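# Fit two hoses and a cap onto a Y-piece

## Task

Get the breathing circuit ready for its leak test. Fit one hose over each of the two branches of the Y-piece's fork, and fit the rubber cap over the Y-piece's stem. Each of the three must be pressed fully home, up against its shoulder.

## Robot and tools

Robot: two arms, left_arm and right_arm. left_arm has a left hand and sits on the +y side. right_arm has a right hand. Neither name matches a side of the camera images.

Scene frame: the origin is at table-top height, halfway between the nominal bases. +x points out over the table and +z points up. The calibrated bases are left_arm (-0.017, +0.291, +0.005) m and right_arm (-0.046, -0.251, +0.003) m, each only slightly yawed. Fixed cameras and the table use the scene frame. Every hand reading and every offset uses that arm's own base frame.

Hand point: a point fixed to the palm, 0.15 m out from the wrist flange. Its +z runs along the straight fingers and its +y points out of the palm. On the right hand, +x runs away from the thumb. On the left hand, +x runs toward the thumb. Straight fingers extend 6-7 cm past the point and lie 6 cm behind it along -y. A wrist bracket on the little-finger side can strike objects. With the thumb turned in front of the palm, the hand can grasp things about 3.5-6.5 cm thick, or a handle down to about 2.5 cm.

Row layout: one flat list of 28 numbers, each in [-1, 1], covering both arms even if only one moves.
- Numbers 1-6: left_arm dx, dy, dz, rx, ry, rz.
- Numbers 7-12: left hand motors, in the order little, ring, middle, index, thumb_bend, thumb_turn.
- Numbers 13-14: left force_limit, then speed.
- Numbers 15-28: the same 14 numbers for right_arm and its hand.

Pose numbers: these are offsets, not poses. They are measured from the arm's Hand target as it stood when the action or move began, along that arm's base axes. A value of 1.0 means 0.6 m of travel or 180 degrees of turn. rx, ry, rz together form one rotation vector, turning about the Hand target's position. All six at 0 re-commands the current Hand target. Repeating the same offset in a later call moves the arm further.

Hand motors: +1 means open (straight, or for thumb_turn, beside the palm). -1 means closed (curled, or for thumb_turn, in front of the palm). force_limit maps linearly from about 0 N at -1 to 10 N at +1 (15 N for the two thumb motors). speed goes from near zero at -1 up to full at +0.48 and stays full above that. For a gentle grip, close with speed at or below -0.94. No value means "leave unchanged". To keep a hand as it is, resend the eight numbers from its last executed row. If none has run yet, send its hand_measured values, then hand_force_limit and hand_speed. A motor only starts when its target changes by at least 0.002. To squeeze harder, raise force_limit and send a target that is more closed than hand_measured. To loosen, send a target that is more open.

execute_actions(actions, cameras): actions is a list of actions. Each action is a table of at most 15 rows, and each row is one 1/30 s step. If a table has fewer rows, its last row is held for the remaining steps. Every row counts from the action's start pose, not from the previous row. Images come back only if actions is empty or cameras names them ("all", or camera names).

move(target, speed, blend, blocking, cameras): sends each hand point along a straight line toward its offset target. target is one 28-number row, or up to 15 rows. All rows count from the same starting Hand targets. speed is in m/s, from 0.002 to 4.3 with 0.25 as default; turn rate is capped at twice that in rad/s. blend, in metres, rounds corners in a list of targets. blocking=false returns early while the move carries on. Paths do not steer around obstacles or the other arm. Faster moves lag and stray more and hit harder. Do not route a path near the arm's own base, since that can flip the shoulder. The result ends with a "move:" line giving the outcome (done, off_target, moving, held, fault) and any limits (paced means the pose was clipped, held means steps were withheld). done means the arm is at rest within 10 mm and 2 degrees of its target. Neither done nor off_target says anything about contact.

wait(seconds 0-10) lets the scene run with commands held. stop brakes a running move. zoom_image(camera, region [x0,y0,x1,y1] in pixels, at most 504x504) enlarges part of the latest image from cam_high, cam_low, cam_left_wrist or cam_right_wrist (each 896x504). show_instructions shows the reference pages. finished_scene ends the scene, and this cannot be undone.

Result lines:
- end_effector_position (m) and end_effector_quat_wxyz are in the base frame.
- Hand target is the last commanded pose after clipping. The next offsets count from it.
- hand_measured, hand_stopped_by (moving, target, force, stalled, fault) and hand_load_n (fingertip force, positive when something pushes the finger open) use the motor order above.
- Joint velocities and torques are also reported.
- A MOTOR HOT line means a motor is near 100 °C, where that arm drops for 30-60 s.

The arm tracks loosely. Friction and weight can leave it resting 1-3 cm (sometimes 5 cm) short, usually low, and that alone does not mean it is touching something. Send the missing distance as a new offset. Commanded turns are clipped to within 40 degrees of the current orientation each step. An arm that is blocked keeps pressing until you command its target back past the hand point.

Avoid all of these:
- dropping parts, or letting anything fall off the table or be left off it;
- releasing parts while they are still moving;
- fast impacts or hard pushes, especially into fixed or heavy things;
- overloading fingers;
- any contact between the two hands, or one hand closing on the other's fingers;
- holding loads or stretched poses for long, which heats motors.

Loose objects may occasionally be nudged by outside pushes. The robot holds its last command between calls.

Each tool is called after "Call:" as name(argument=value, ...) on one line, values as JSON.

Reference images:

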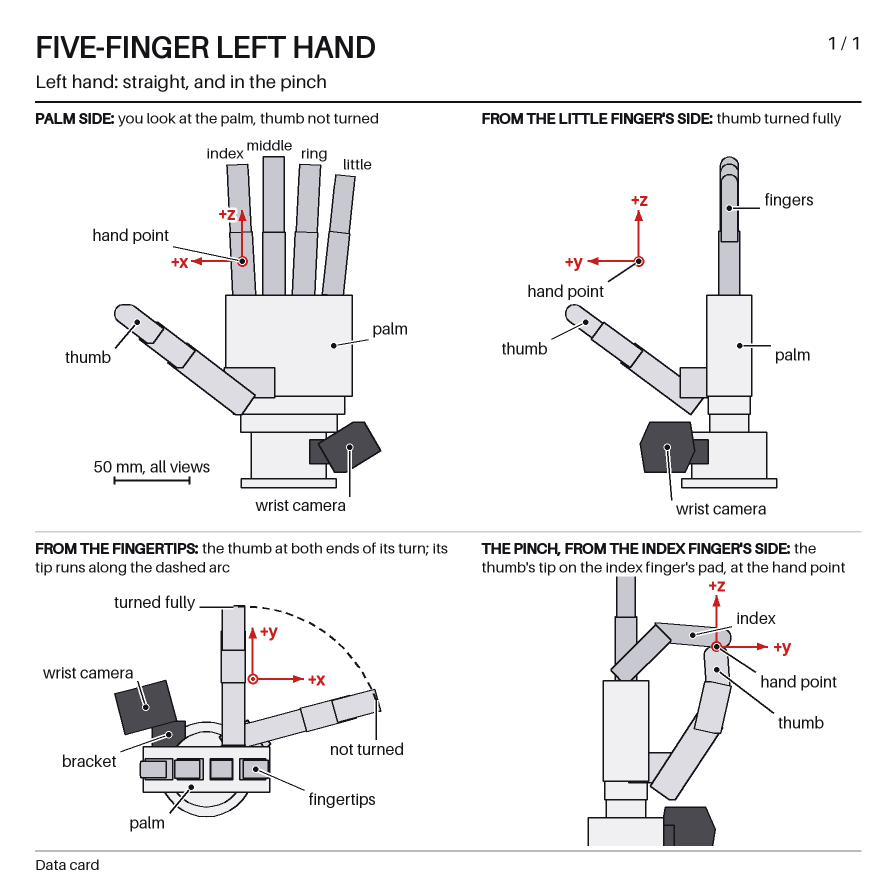

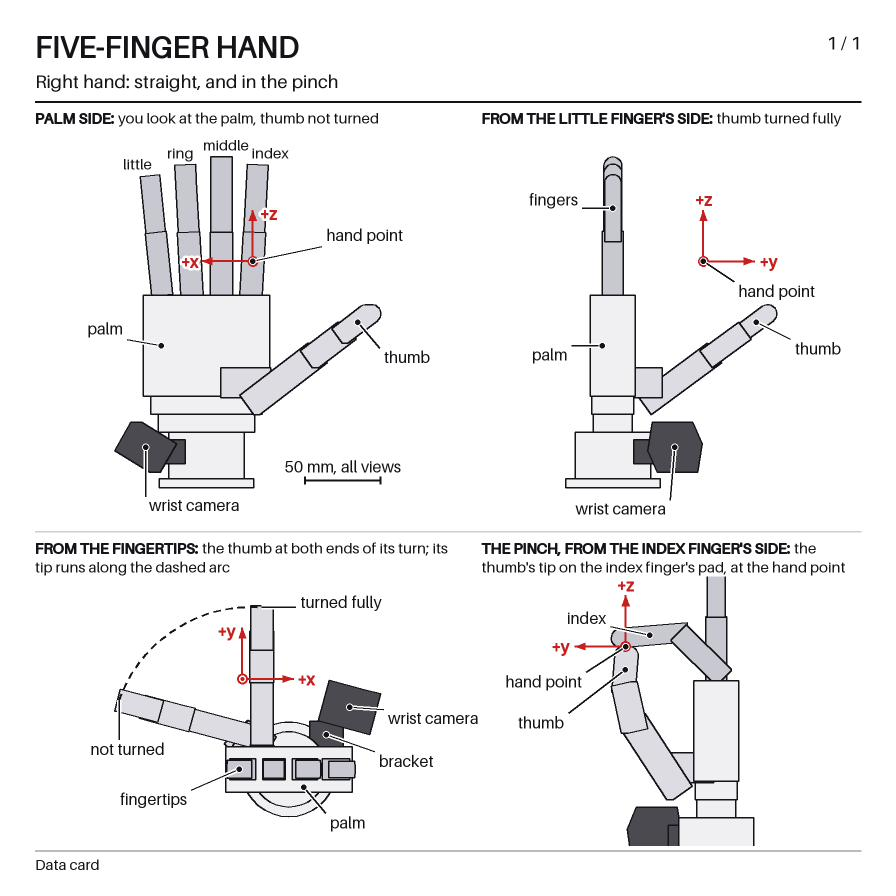

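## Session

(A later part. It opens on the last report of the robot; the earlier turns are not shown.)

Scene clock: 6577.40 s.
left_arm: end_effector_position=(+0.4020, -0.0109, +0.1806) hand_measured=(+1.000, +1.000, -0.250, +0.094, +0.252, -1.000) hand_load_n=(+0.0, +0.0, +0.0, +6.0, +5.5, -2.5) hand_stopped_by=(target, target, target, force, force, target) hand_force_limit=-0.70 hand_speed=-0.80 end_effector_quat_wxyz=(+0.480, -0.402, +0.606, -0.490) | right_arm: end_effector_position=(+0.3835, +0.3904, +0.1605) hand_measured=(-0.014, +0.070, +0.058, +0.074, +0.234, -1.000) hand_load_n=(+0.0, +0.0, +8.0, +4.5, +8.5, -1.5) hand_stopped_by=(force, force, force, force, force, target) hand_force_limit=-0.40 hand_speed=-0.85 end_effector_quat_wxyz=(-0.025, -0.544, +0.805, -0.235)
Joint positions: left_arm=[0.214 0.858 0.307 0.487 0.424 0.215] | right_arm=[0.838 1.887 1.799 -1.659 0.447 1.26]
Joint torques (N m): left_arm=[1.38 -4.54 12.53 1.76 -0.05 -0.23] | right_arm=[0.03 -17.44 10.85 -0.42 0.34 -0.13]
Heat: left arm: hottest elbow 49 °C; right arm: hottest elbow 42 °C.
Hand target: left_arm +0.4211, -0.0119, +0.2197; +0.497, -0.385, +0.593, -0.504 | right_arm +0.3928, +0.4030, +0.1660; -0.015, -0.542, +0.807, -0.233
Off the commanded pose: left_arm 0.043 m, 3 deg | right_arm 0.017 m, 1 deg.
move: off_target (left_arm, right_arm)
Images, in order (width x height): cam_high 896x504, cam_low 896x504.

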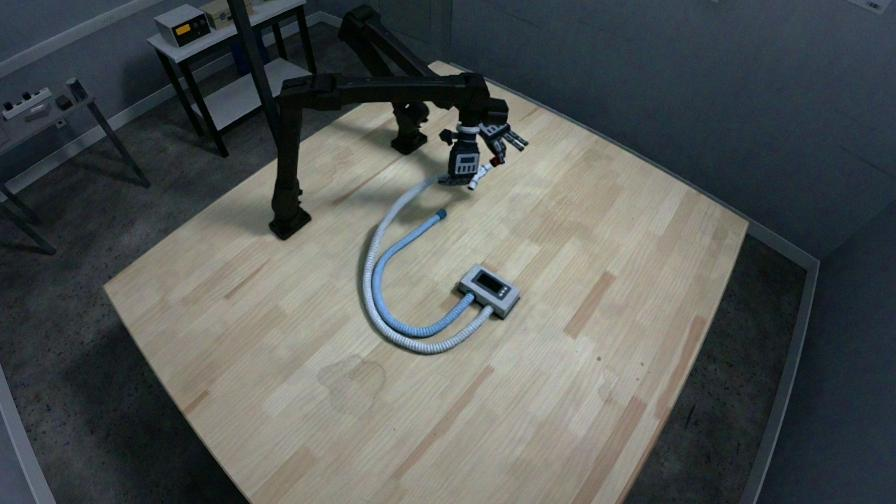

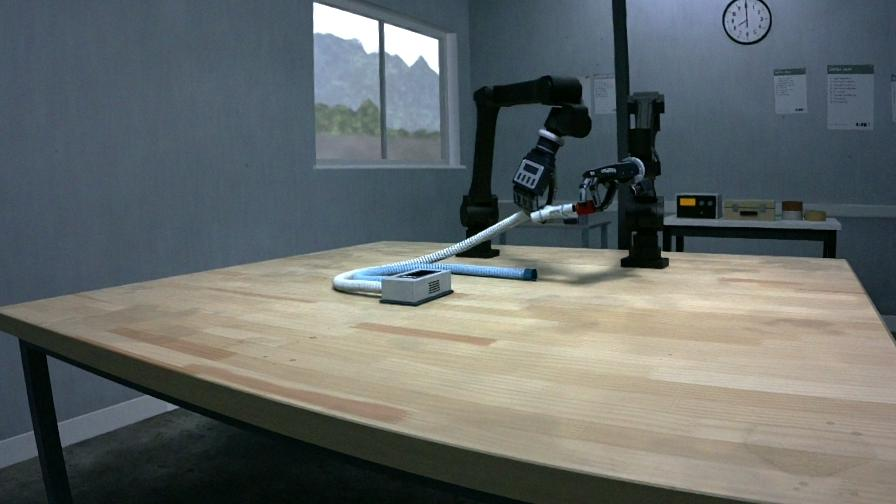

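Call:
zoom_image(camera="cam_high", region=[476, 154, 504, 184])

Call:
zoom_image(camera="cam_low", region=[555, 195, 605, 225])

Scaled by 16.800 from the camera's 896x504 image, which has a finer 1280x720 frame.

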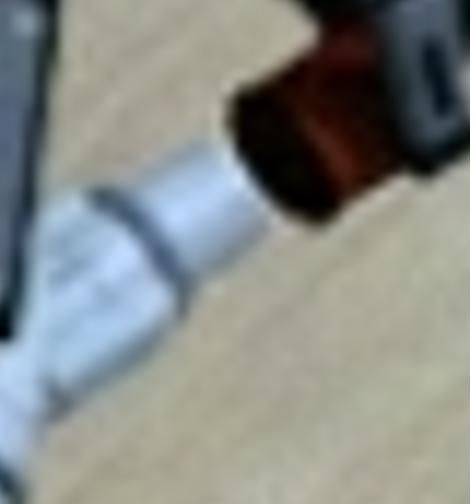

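Scaled by 10.080 from the camera's 896x504 image, which has a finer 1280x720 frame.

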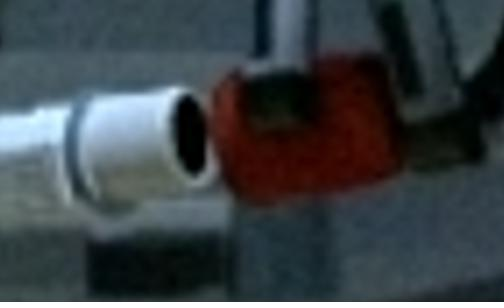

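Call:
move(target=[0.0092, 0.0, 0.004, 0, 0, 0, 1, 1, -0.25, -0.5, -0.3, -1, -0.7, -0.8, 0, 0, 0, 0, 0, 0, -0.5, -0.5, -0.5, -0.5, -0.3, -1, -0.4, -0.85], speed=0.03, cameras=["cam_high", "cam_low"])

Call:
zoom_image(camera="cam_high", region=[476, 154, 504, 184])

Call:
zoom_image(camera="cam_low", region=[555, 195, 605, 225])

Scene clock: 6611.17 s.
left_arm: end_effector_position=(+0.4064, -0.0108, +0.1866) hand_measured=(+1.000, +1.000, -0.250, +0.094, +0.252, -1.000) hand_load_n=(+0.0, -0.5, +0.0, +6.0, +5.5, -3.0) hand_stopped_by=(target, target, target, force, force, target) hand_force_limit=-0.70 hand_speed=-0.80 end_effector_quat_wxyz=(+0.483, -0.400, +0.605, -0.491) | right_arm: end_effector_position=(+0.3835, +0.3904, +0.1605) hand_measured=(-0.014, +0.070, +0.058, +0.074, +0.234, -1.000) hand_load_n=(+0.0, +0.0, +8.0, +4.5, +8.5, -2.0) hand_stopped_by=(force, force, force, force, force, target) hand_force_limit=-0.40 hand_speed=-0.85 end_effector_quat_wxyz=(-0.025, -0.544, +0.805, -0.235)
Joint positions: left_arm=[0.21 0.863 0.322 0.485 0.419 0.215] | right_arm=[0.838 1.887 1.799 -1.659 0.447 1.26]
Joint torques (N m): left_arm=[1.26 -3.96 12.41 1.91 -0.06 -0.25] | right_arm=[0.5 -17.14 10.86 -0.27 0.35 -0.14]
Heat: left arm: hottest elbow 49 °C; right arm: hottest elbow 40 °C.
Hand target: left_arm +0.4267, -0.0118, +0.2220; +0.497, -0.385, +0.593, -0.504 | right_arm +0.3928, +0.4030, +0.1660; -0.015, -0.542, +0.807, -0.233
Off the commanded pose: left_arm 0.041 m, 3 deg | right_arm 0.017 m, 1 deg.
move: off_target (left_arm, right_arm)
Images, in order (width x height): cam_high 896x504, cam_low 896x504.

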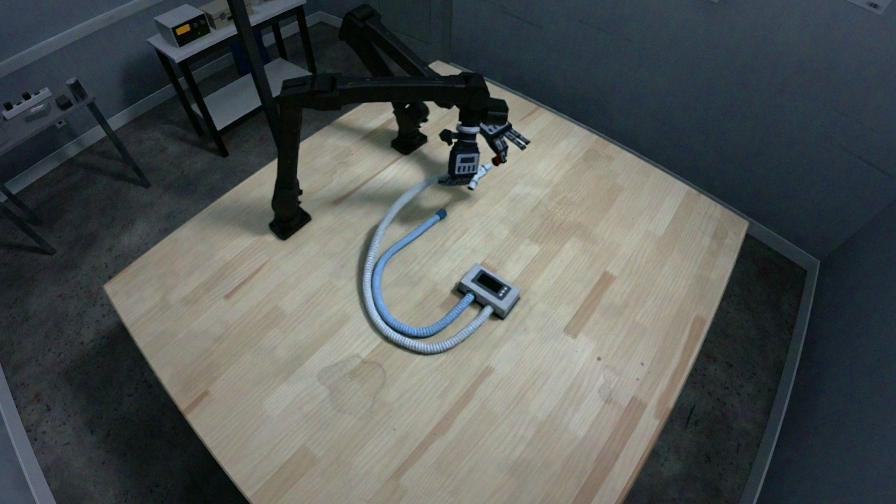

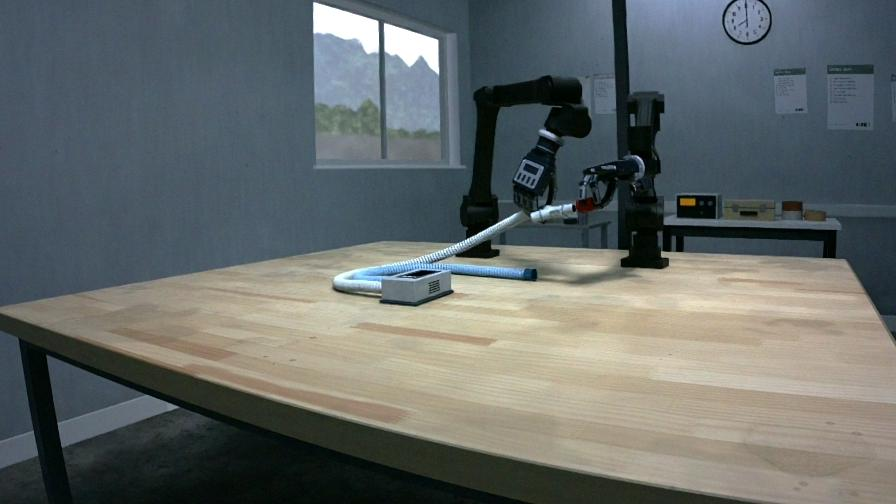

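Scaled by 16.800 from the camera's 896x504 image, which has a finer 1280x720 frame.

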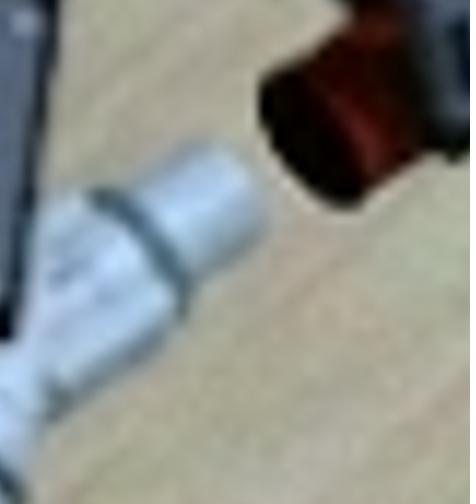

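Scaled by 10.080 from the camera's 896x504 image, which has a finer 1280x720 frame.

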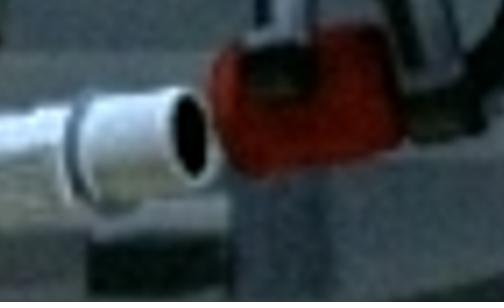

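Call:
move(target=[0.0, 0.0, 0.0, 0, 0, 0, 1, 1, -0.25, -0.5, -0.3, -1, -0.7, -0.8, 0, 0, 0.0075, 0, 0, 0, -0.5, -0.5, -0.5, -0.5, -0.3, -1, -0.4, -0.85], speed=0.03, cameras=["cam_high", "cam_low"])

Call:
zoom_image(camera="cam_high", region=[476, 154, 504, 184])

Call:
zoom_image(camera="cam_low", region=[555, 195, 605, 225])

Scene clock: 6618.70 s.
left_arm: end_effector_position=(+0.4064, -0.0108, +0.1866) hand_measured=(+1.000, +1.000, -0.250, +0.094, +0.252, -1.000) hand_load_n=(+0.0, +0.0, +0.0, +6.5, +5.5, -3.0) hand_stopped_by=(target, target, target, force, force, target) hand_force_limit=-0.70 hand_speed=-0.80 end_effector_quat_wxyz=(+0.483, -0.400, +0.605, -0.491) | right_arm: end_effector_position=(+0.3837, +0.3905, +0.1647) hand_measured=(-0.014, +0.070, +0.058, +0.074, +0.234, -1.000) hand_load_n=(+0.0, +0.0, +8.0, +5.0, +8.5, -2.0) hand_stopped_by=(force, force, force, force, force, target) hand_force_limit=-0.40 hand_speed=-0.85 end_effector_quat_wxyz=(-0.025, -0.544, +0.805, -0.235)
Joint positions: left_arm=[0.21 0.863 0.322 0.485 0.419 0.215] | right_arm=[0.838 1.887 1.81 -1.671 0.447 1.26]
Joint torques (N m): left_arm=[1.32 -3.9 12.57 1.98 -0.01 -0.24] | right_arm=[0.56 -17.26 10.99 -0.01 0.32 -0.08]
Motor temperatures (°C): left_arm=[19 20 52 17 18 19] | right_arm=[18 25 40 17 20 20]
Heat: left arm: hottest elbow 52 °C; right arm: hottest elbow 40 °C.
Hand target: left_arm +0.4267, -0.0118, +0.2220; +0.497, -0.385, +0.593, -0.504 | right_arm +0.3928, +0.4030, +0.1707; -0.015, -0.542, +0.807, -0.233
Off the commanded pose: left_arm 0.041 m, 3 deg | right_arm 0.016 m, 1 deg.
move: off_target (left_arm, right_arm)
Images, in order (width x height): cam_high 896x504, cam_low 896x504.

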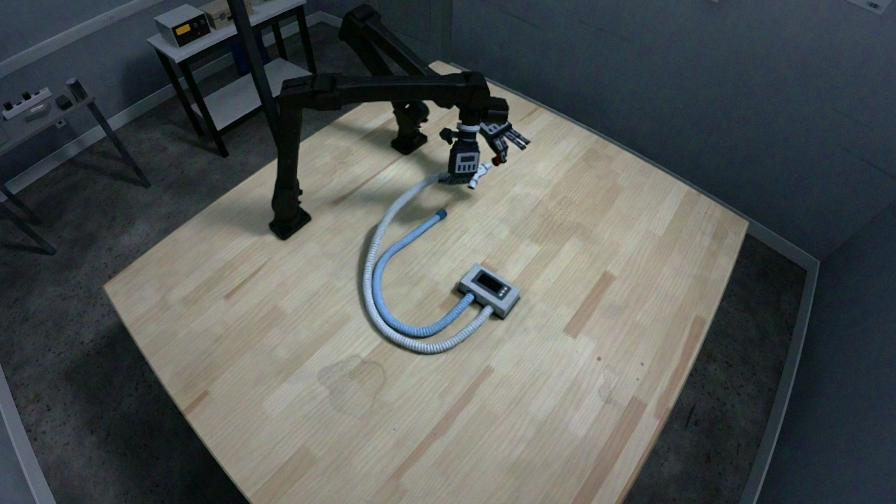

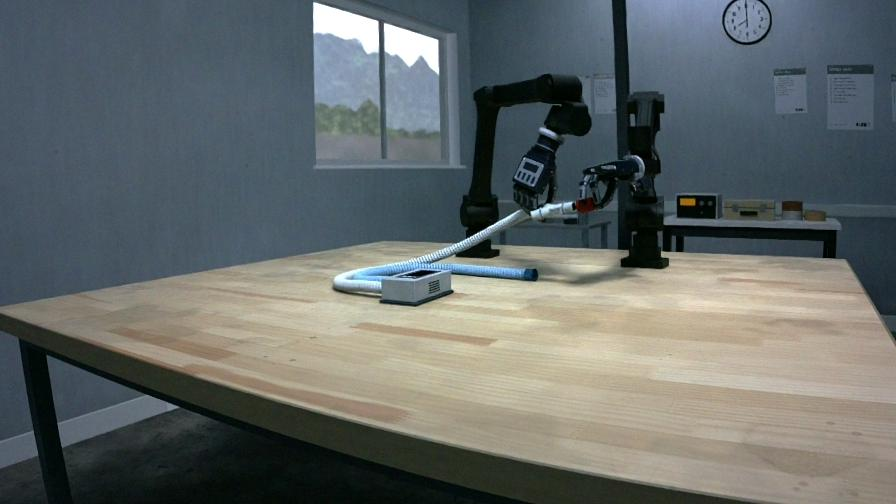

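Scaled by 16.800 from the camera's 896x504 image, which has a finer 1280x720 frame.

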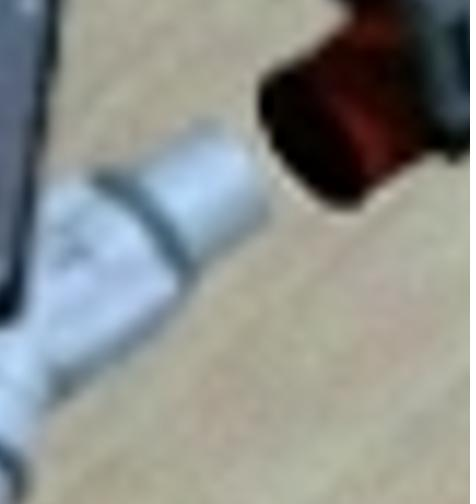

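Scaled by 10.080 from the camera's 896x504 image, which has a finer 1280x720 frame.

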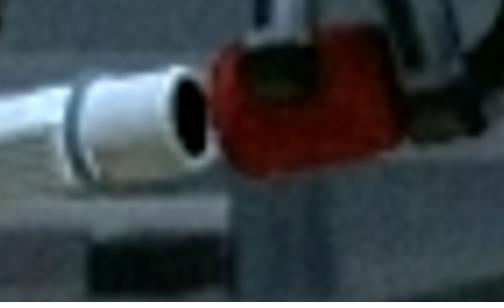

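Call:
move(target=[0.0, 0.0, 0.0, 0, 0, 0, 1, 1, -0.25, -0.5, -0.3, -1, -0.7, -0.8, 0.0075, 0.006, 0.0, 0, 0, 0, -0.5, -0.5, -0.5, -0.5, -0.3, -1, -0.4, -0.85], speed=0.03, cameras=["cam_high", "cam_low"])

Call:
zoom_image(camera="cam_high", region=[476, 154, 504, 184])

Call:
zoom_image(camera="cam_low", region=[555, 195, 605, 225])

Scene clock: 6639.40 s.
left_arm: end_effector_position=(+0.4064, -0.0108, +0.1866) hand_measured=(+1.000, +1.000, -0.250, +0.094, +0.252, -1.000) hand_load_n=(+0.0, +0.0, +0.0, +6.0, +5.5, -3.0) hand_stopped_by=(target, target, target, force, force, target) hand_force_limit=-0.70 hand_speed=-0.80 end_effector_quat_wxyz=(+0.483, -0.400, +0.605, -0.491) | right_arm: end_effector_position=(+0.3875, +0.3947, +0.1649) hand_measured=(-0.014, +0.070, +0.058, +0.074, +0.234, -1.000) hand_load_n=(+0.0, +0.0, +8.0, +4.5, +9.0, -2.0) hand_stopped_by=(force, force, force, force, force, target) hand_force_limit=-0.40 hand_speed=-0.85 end_effector_quat_wxyz=(-0.025, -0.544, +0.805, -0.235)
Joint positions: left_arm=[0.21 0.863 0.322 0.485 0.419 0.215] | right_arm=[0.838 1.902 1.834 -1.678 0.447 1.26]
Joint torques (N m): left_arm=[1.2 -3.31 12.56 1.89 -0.01 -0.23] | right_arm=[0.67 -17.2 10.99 -0.24 0.35 -0.17]
Motor temperatures (°C): left_arm=[19 20 55 17 18 19] | right_arm=[18 25 40 17 20 20]
Heat: left arm: hottest elbow 55 °C; right arm: hottest elbow 40 °C.
Hand target: left_arm +0.4267, -0.0118, +0.2220; +0.497, -0.385, +0.593, -0.504 | right_arm +0.3973, +0.4065, +0.1706; -0.015, -0.542, +0.807, -0.233
Off the commanded pose: left_arm 0.041 m, 3 deg | right_arm 0.016 m, 1 deg.
move: off_target (left_arm, right_arm)
Images, in order (width x height): cam_high 896x504, cam_low 896x504.

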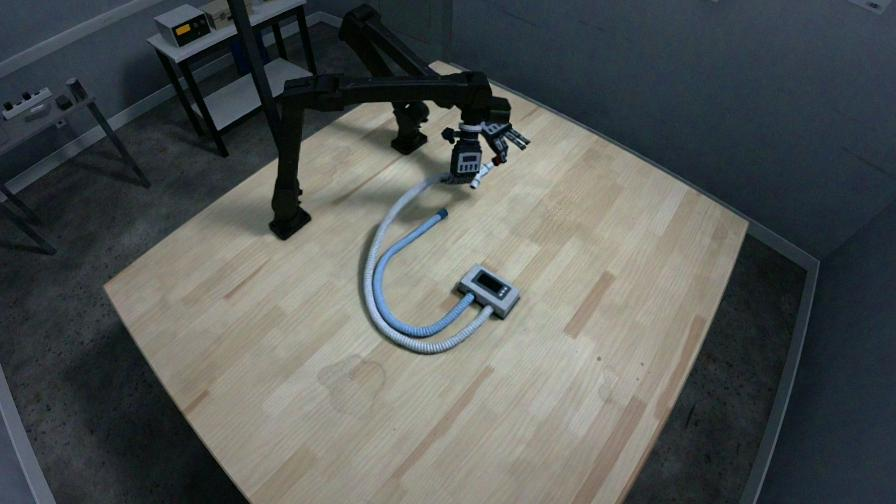

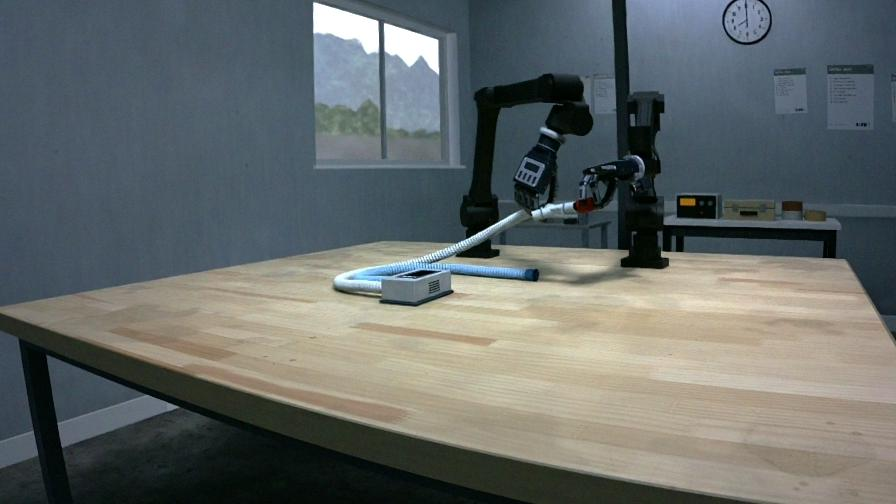

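Scaled by 16.800 from the camera's 896x504 image, which has a finer 1280x720 frame.

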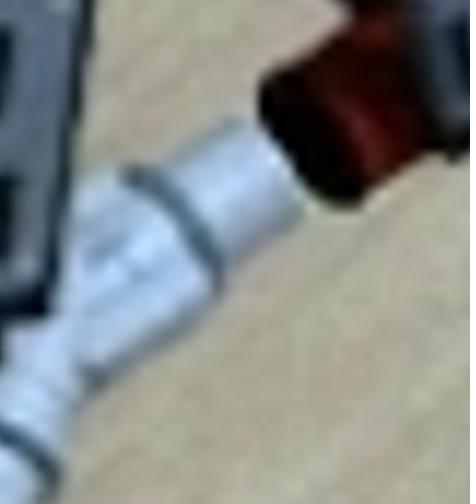

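Scaled by 10.080 from the camera's 896x504 image, which has a finer 1280x720 frame.

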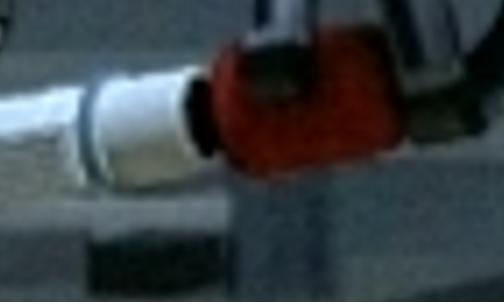

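Call:
move(target=[-0.003, -0.02, 0.0, 0, 0, 0, 1, 1, -0.25, -0.5, -0.3, -1, -0.7, -0.8, 0.0, 0.0, 0.0, 0, 0, 0, -0.5, -0.5, -0.5, -0.5, -0.3, -1, -0.4, -0.85], speed=0.03, cameras=["cam_high", "cam_low", "cam_left_wrist"])

Call:
zoom_image(camera="cam_high", region=[476, 154, 504, 184])

Call:
zoom_image(camera="cam_low", region=[555, 195, 605, 225])

Scene clock: 6651.93 s.
left_arm: end_effector_position=(+0.4082, -0.0215, +0.1859) hand_measured=(+1.000, +1.000, -0.250, +0.094, +0.252, -1.000) hand_load_n=(+0.0, +0.0, +0.0, +6.5, +5.5, -3.0) hand_stopped_by=(target, target, target, force, force, target) hand_force_limit=-0.70 hand_speed=-0.80 end_effector_quat_wxyz=(+0.482, -0.400, +0.606, -0.490) | right_arm: end_effector_position=(+0.3875, +0.3945, +0.1652) hand_measured=(-0.014, +0.070, +0.058, +0.074, +0.234, -1.000) hand_load_n=(+0.0, +0.0, +8.0, +4.5, +8.5, -2.0) hand_stopped_by=(force, force, force, force, force, target) hand_force_limit=-0.40 hand_speed=-0.85 end_effector_quat_wxyz=(-0.025, -0.544, +0.805, -0.236)
Joint positions: left_arm=[0.162 0.863 0.322 0.483 0.372 0.215] | right_arm=[0.838 1.902 1.835 -1.679 0.448 1.26]
Joint torques (N m): left_arm=[1.49 -4.66 12.05 1.62 -0.02 -0.27] | right_arm=[0.21 -17.26 10.93 -0.32 0.3 -0.11]
Motor temperatures (°C): left_arm=[19 20 56 17 18 19] | right_arm=[18 26 42 17 20 20]
Heat: left arm: hottest elbow 56 °C; right arm: hottest elbow 42 °C.
Hand target: left_arm +0.4248, -0.0239, +0.2219; +0.497, -0.385, +0.593, -0.504 | right_arm +0.3973, +0.4065, +0.1706; -0.015, -0.542, +0.807, -0.233
Off the commanded pose: left_arm 0.040 m, 3 deg | right_arm 0.016 m, 1 deg.
move: off_target (left_arm, right_arm)
Images, in order (width x height): cam_high 896x504, cam_low 896x504, cam_left_wrist 896x504.

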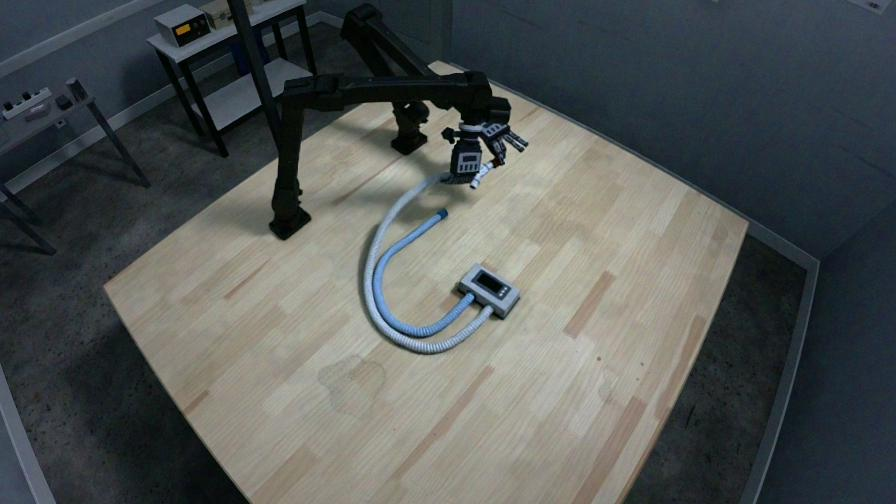

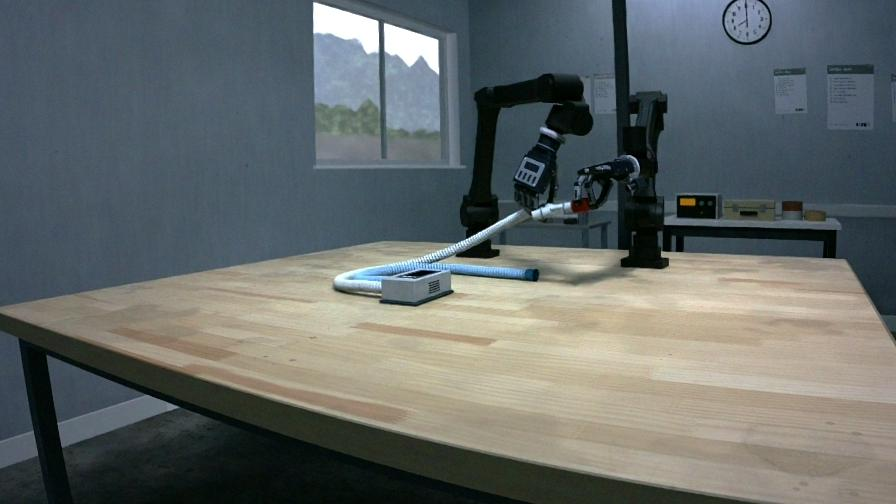

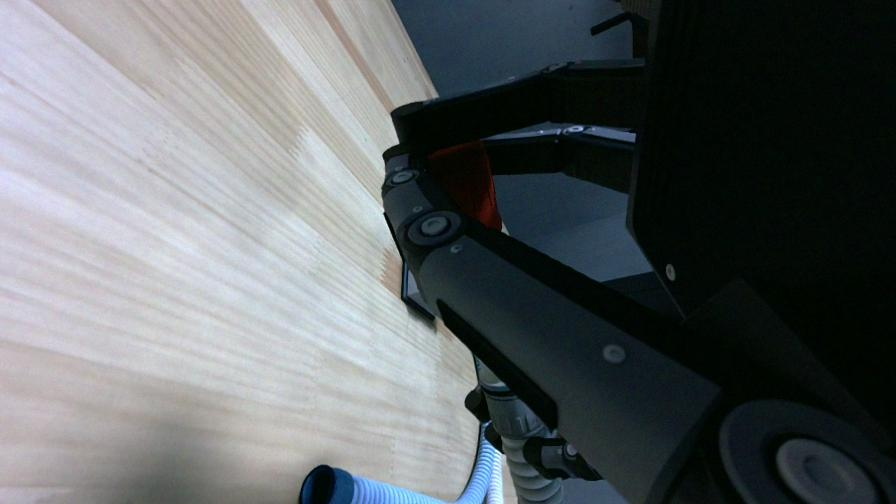

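Scaled by 16.800 from the camera's 896x504 image, which has a finer 1280x720 frame.

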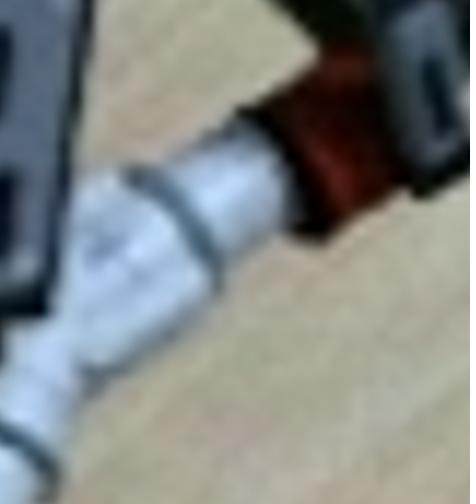

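Scaled by 10.080 from the camera's 896x504 image, which has a finer 1280x720 frame.

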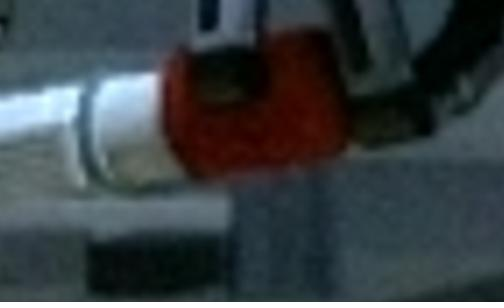

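Call:
zoom_image(camera="cam_left_wrist", region=[420, 120, 580, 280])

Scaled by 3.150 from the camera's 896x504 image, which has a finer 1280x720 frame.

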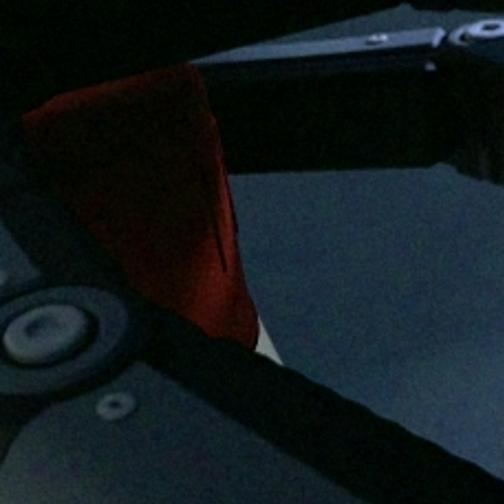

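Call:
zoom_image(camera="cam_low", region=[530, 180, 600, 230])

Call:
zoom_image(camera="cam_high", region=[465, 145, 510, 190])

Scaled by 7.200 from the camera's 896x504 image, which has a finer 1280x720 frame.

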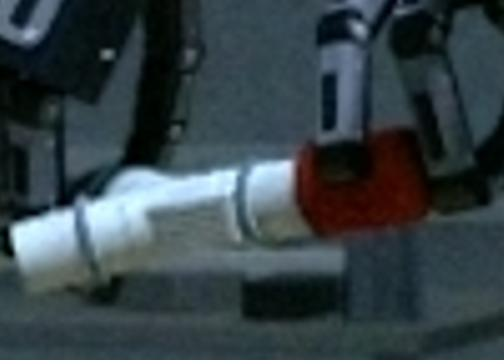

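Scaled by 11.200 from the camera's 896x504 image, which has a finer 1280x720 frame.

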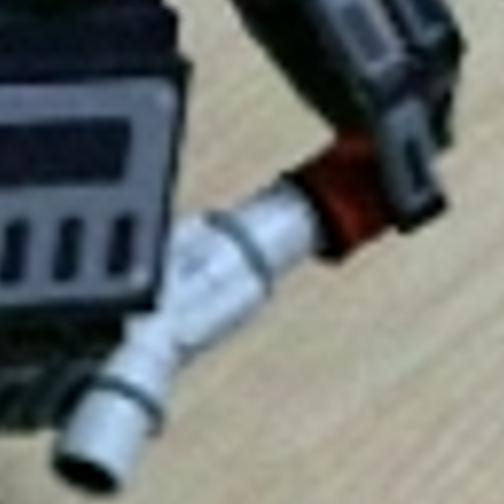

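Call:
move(target=[-0.001, -0.02, -0.002, 0, 0, 0, 1, 1, -0.25, -0.5, -0.3, -1, -0.7, -0.8, 0.0, 0.0, 0.0, 0, 0, 0, -0.5, -0.5, -0.5, -0.5, -0.3, -1, -0.4, -0.85], speed=0.02, cameras=["cam_high", "cam_low", "cam_left_wrist", "cam_right_wrist"])

Call:
zoom_image(camera="cam_low", region=[530, 180, 600, 230])

Call:
zoom_image(camera="cam_high", region=[465, 145, 510, 190])

Scene clock: 6701.17 s.
left_arm: end_effector_position=(+0.4097, -0.0275, +0.1880) hand_measured=(+1.000, +1.000, -0.250, +0.094, +0.252, -1.000) hand_load_n=(+0.0, +0.0, +0.0, +5.0, +5.5, -4.5) hand_stopped_by=(target, target, target, force, force, target) hand_force_limit=-0.70 hand_speed=-0.80 end_effector_quat_wxyz=(+0.488, -0.403, +0.602, -0.486) | right_arm: end_effector_position=(+0.3879, +0.3918, +0.1655) hand_measured=(-0.014, +0.070, +0.058, +0.074, +0.234, -1.000) hand_load_n=(+0.0, +0.0, +8.5, +5.5, +7.5, -2.5) hand_stopped_by=(force, force, force, force, force, target) hand_force_limit=-0.40 hand_speed=-0.85 end_effector_quat_wxyz=(-0.028, -0.544, +0.804, -0.239)
Joint positions: left_arm=[0.121 0.855 0.322 0.48 0.315 0.215] | right_arm=[0.837 1.902 1.835 -1.685 0.453 1.26]
Joint torques (N m): left_arm=[0.91 -4.89 11.69 1.72 0.25 -0.26] | right_arm=[0.32 -18.2 11.1 -0.06 0.11 -0.13]
Motor temperatures (°C): left_arm=[19 20 57 17 18 19] | right_arm=[18 26 43 17 20 20]
Heat: left arm: hottest elbow 57 °C; right arm: hottest elbow 43 °C.
Hand target: left_arm +0.4243, -0.0359, +0.2207; +0.497, -0.385, +0.593, -0.504 | right_arm +0.3974, +0.4065, +0.1706; -0.015, -0.542, +0.807, -0.233
Off the commanded pose: left_arm 0.037 m, 3 deg | right_arm 0.018 m, 2 deg.
move: off_target (left_arm, right_arm)

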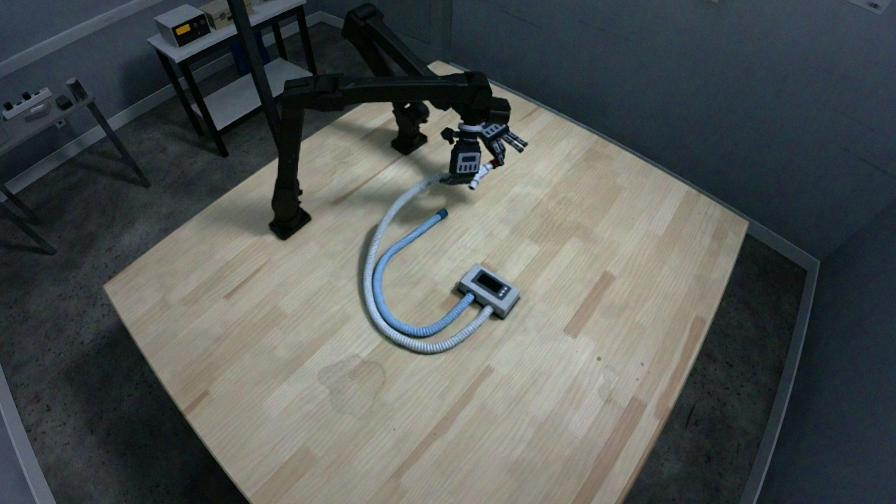

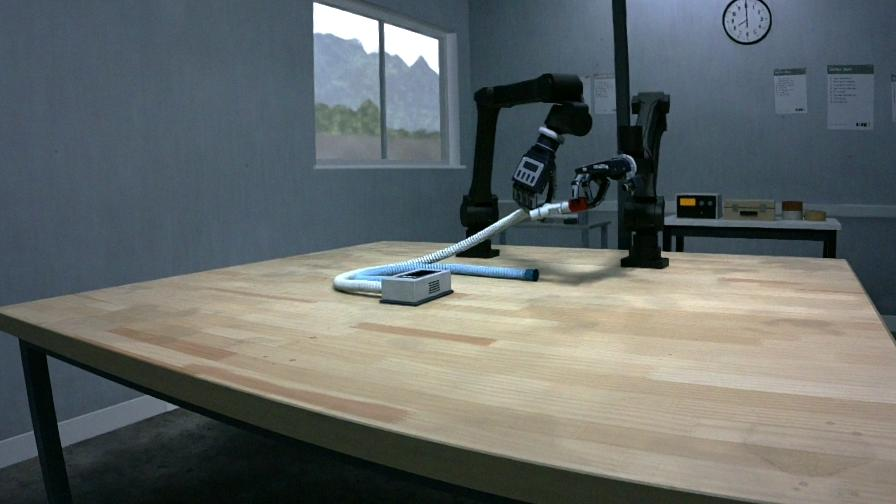

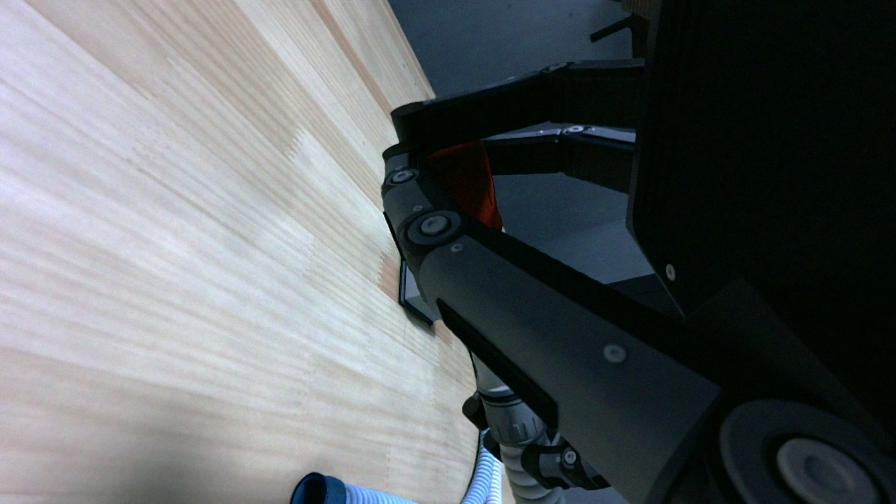

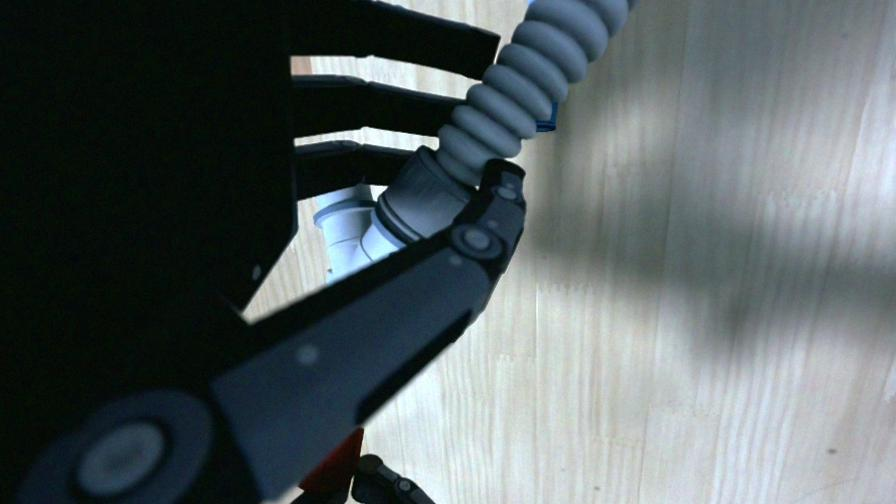

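Scaled by 7.200 from the camera's 896x504 image, which has a finer 1280x720 frame.

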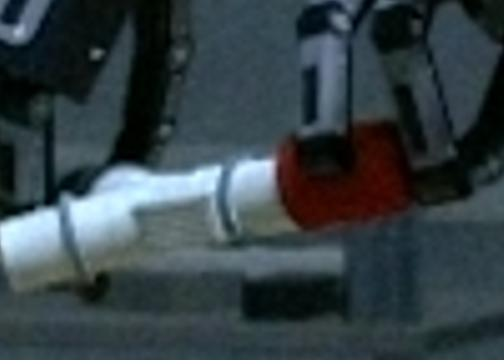

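Scaled by 11.200 from the camera's 896x504 image, which has a finer 1280x720 frame.

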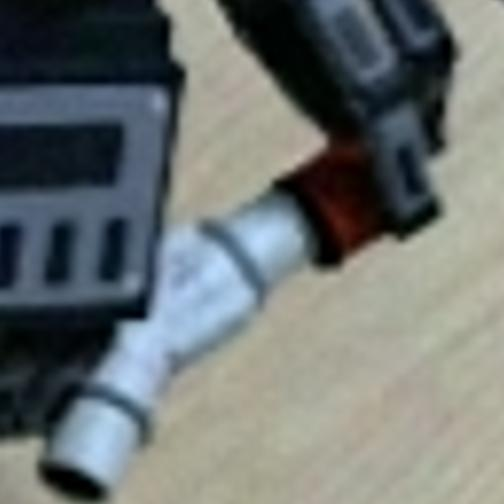

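Call:
move(target=[-0.001, -0.02, -0.002, 0, 0, 0, 1, 1, -0.25, -0.5, -0.3, -1, -0.7, -0.8, 0.0, 0.008, 0.0, 0, 0, 0, -0.5, -0.5, -0.5, -0.5, -0.3, -1, -0.4, -0.85], speed=0.02, cameras=["cam_high", "cam_low"])

Call:
zoom_image(camera="cam_low", region=[530, 180, 600, 230])

Call:
zoom_image(camera="cam_high", region=[465, 145, 510, 190])

Scene clock: 6710.47 s.
left_arm: end_effector_position=(+0.4113, -0.0341, +0.1889) hand_measured=(+1.000, +1.000, -0.250, +0.094, +0.252, -1.000) hand_load_n=(+0.0, +0.0, +1.5, +0.5, +2.5, -2.0) hand_stopped_by=(target, target, target, force, force, target) hand_force_limit=-0.70 hand_speed=-0.80 end_effector_quat_wxyz=(+0.494, -0.406, +0.600, -0.482) | right_arm: end_effector_position=(+0.3873, +0.3912, +0.1632) hand_measured=(-0.014, +0.070, +0.058, +0.074, +0.234, -1.000) hand_load_n=(+0.0, +0.0, +9.0, +5.0, +7.5, -3.0) hand_stopped_by=(force, force, force, force, force, target) hand_force_limit=-0.40 hand_speed=-0.85 end_effector_quat_wxyz=(-0.033, -0.545, +0.803, -0.240)
Joint positions: left_arm=[0.079 0.852 0.322 0.48 0.257 0.215] | right_arm=[0.837 1.91 1.838 -1.693 0.453 1.26]
Joint torques (N m): left_arm=[-0.56 -5.3 11.49 1.94 0.54 -0.25] | right_arm=[0.62 -17.14 11.59 0.01 0.12 -0.12]
Motor temperatures (°C): left_arm=[19 20 57 17 18 19] | right_arm=[18 26 43 17 20 20]
Heat: left arm: hottest elbow 57 °C; right arm: hottest elbow 43 °C.
Hand target: left_arm +0.4237, -0.0478, +0.2196; +0.497, -0.385, +0.593, -0.504 | right_arm +0.3973, +0.4113, +0.1705; -0.015, -0.542, +0.807, -0.233
Off the commanded pose: left_arm 0.036 m, 4 deg | right_arm 0.024 m, 2 deg.
move: off_target (left_arm, right_arm)
Images, in order (width x height): cam_high 896x504, cam_low 896x504.

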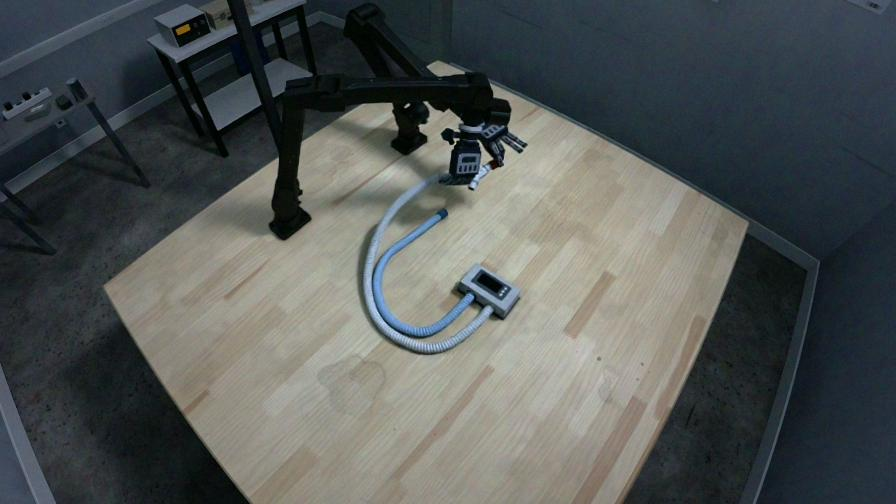

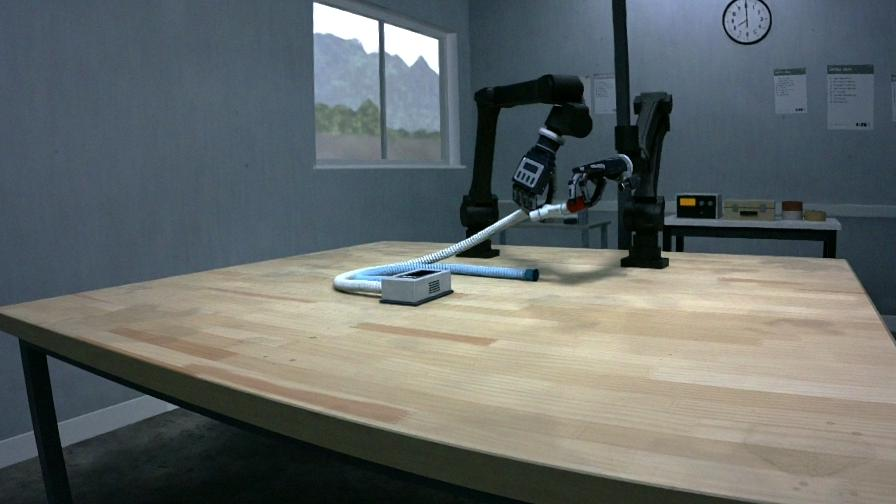

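Scaled by 7.200 from the camera's 896x504 image, which has a finer 1280x720 frame.

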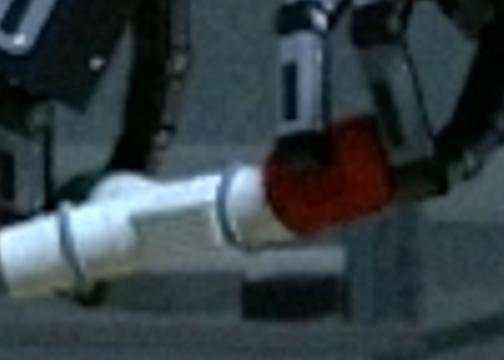

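Scaled by 11.200 from the camera's 896x504 image, which has a finer 1280x720 frame.

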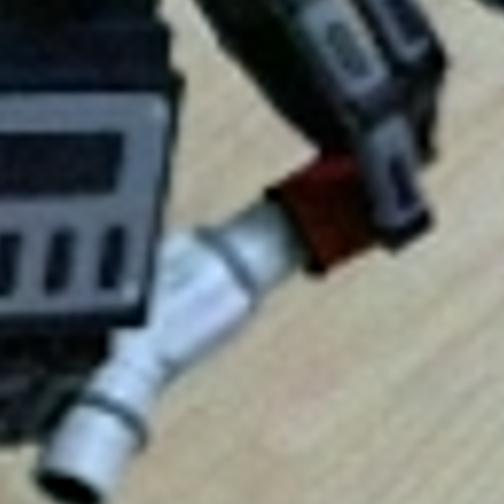

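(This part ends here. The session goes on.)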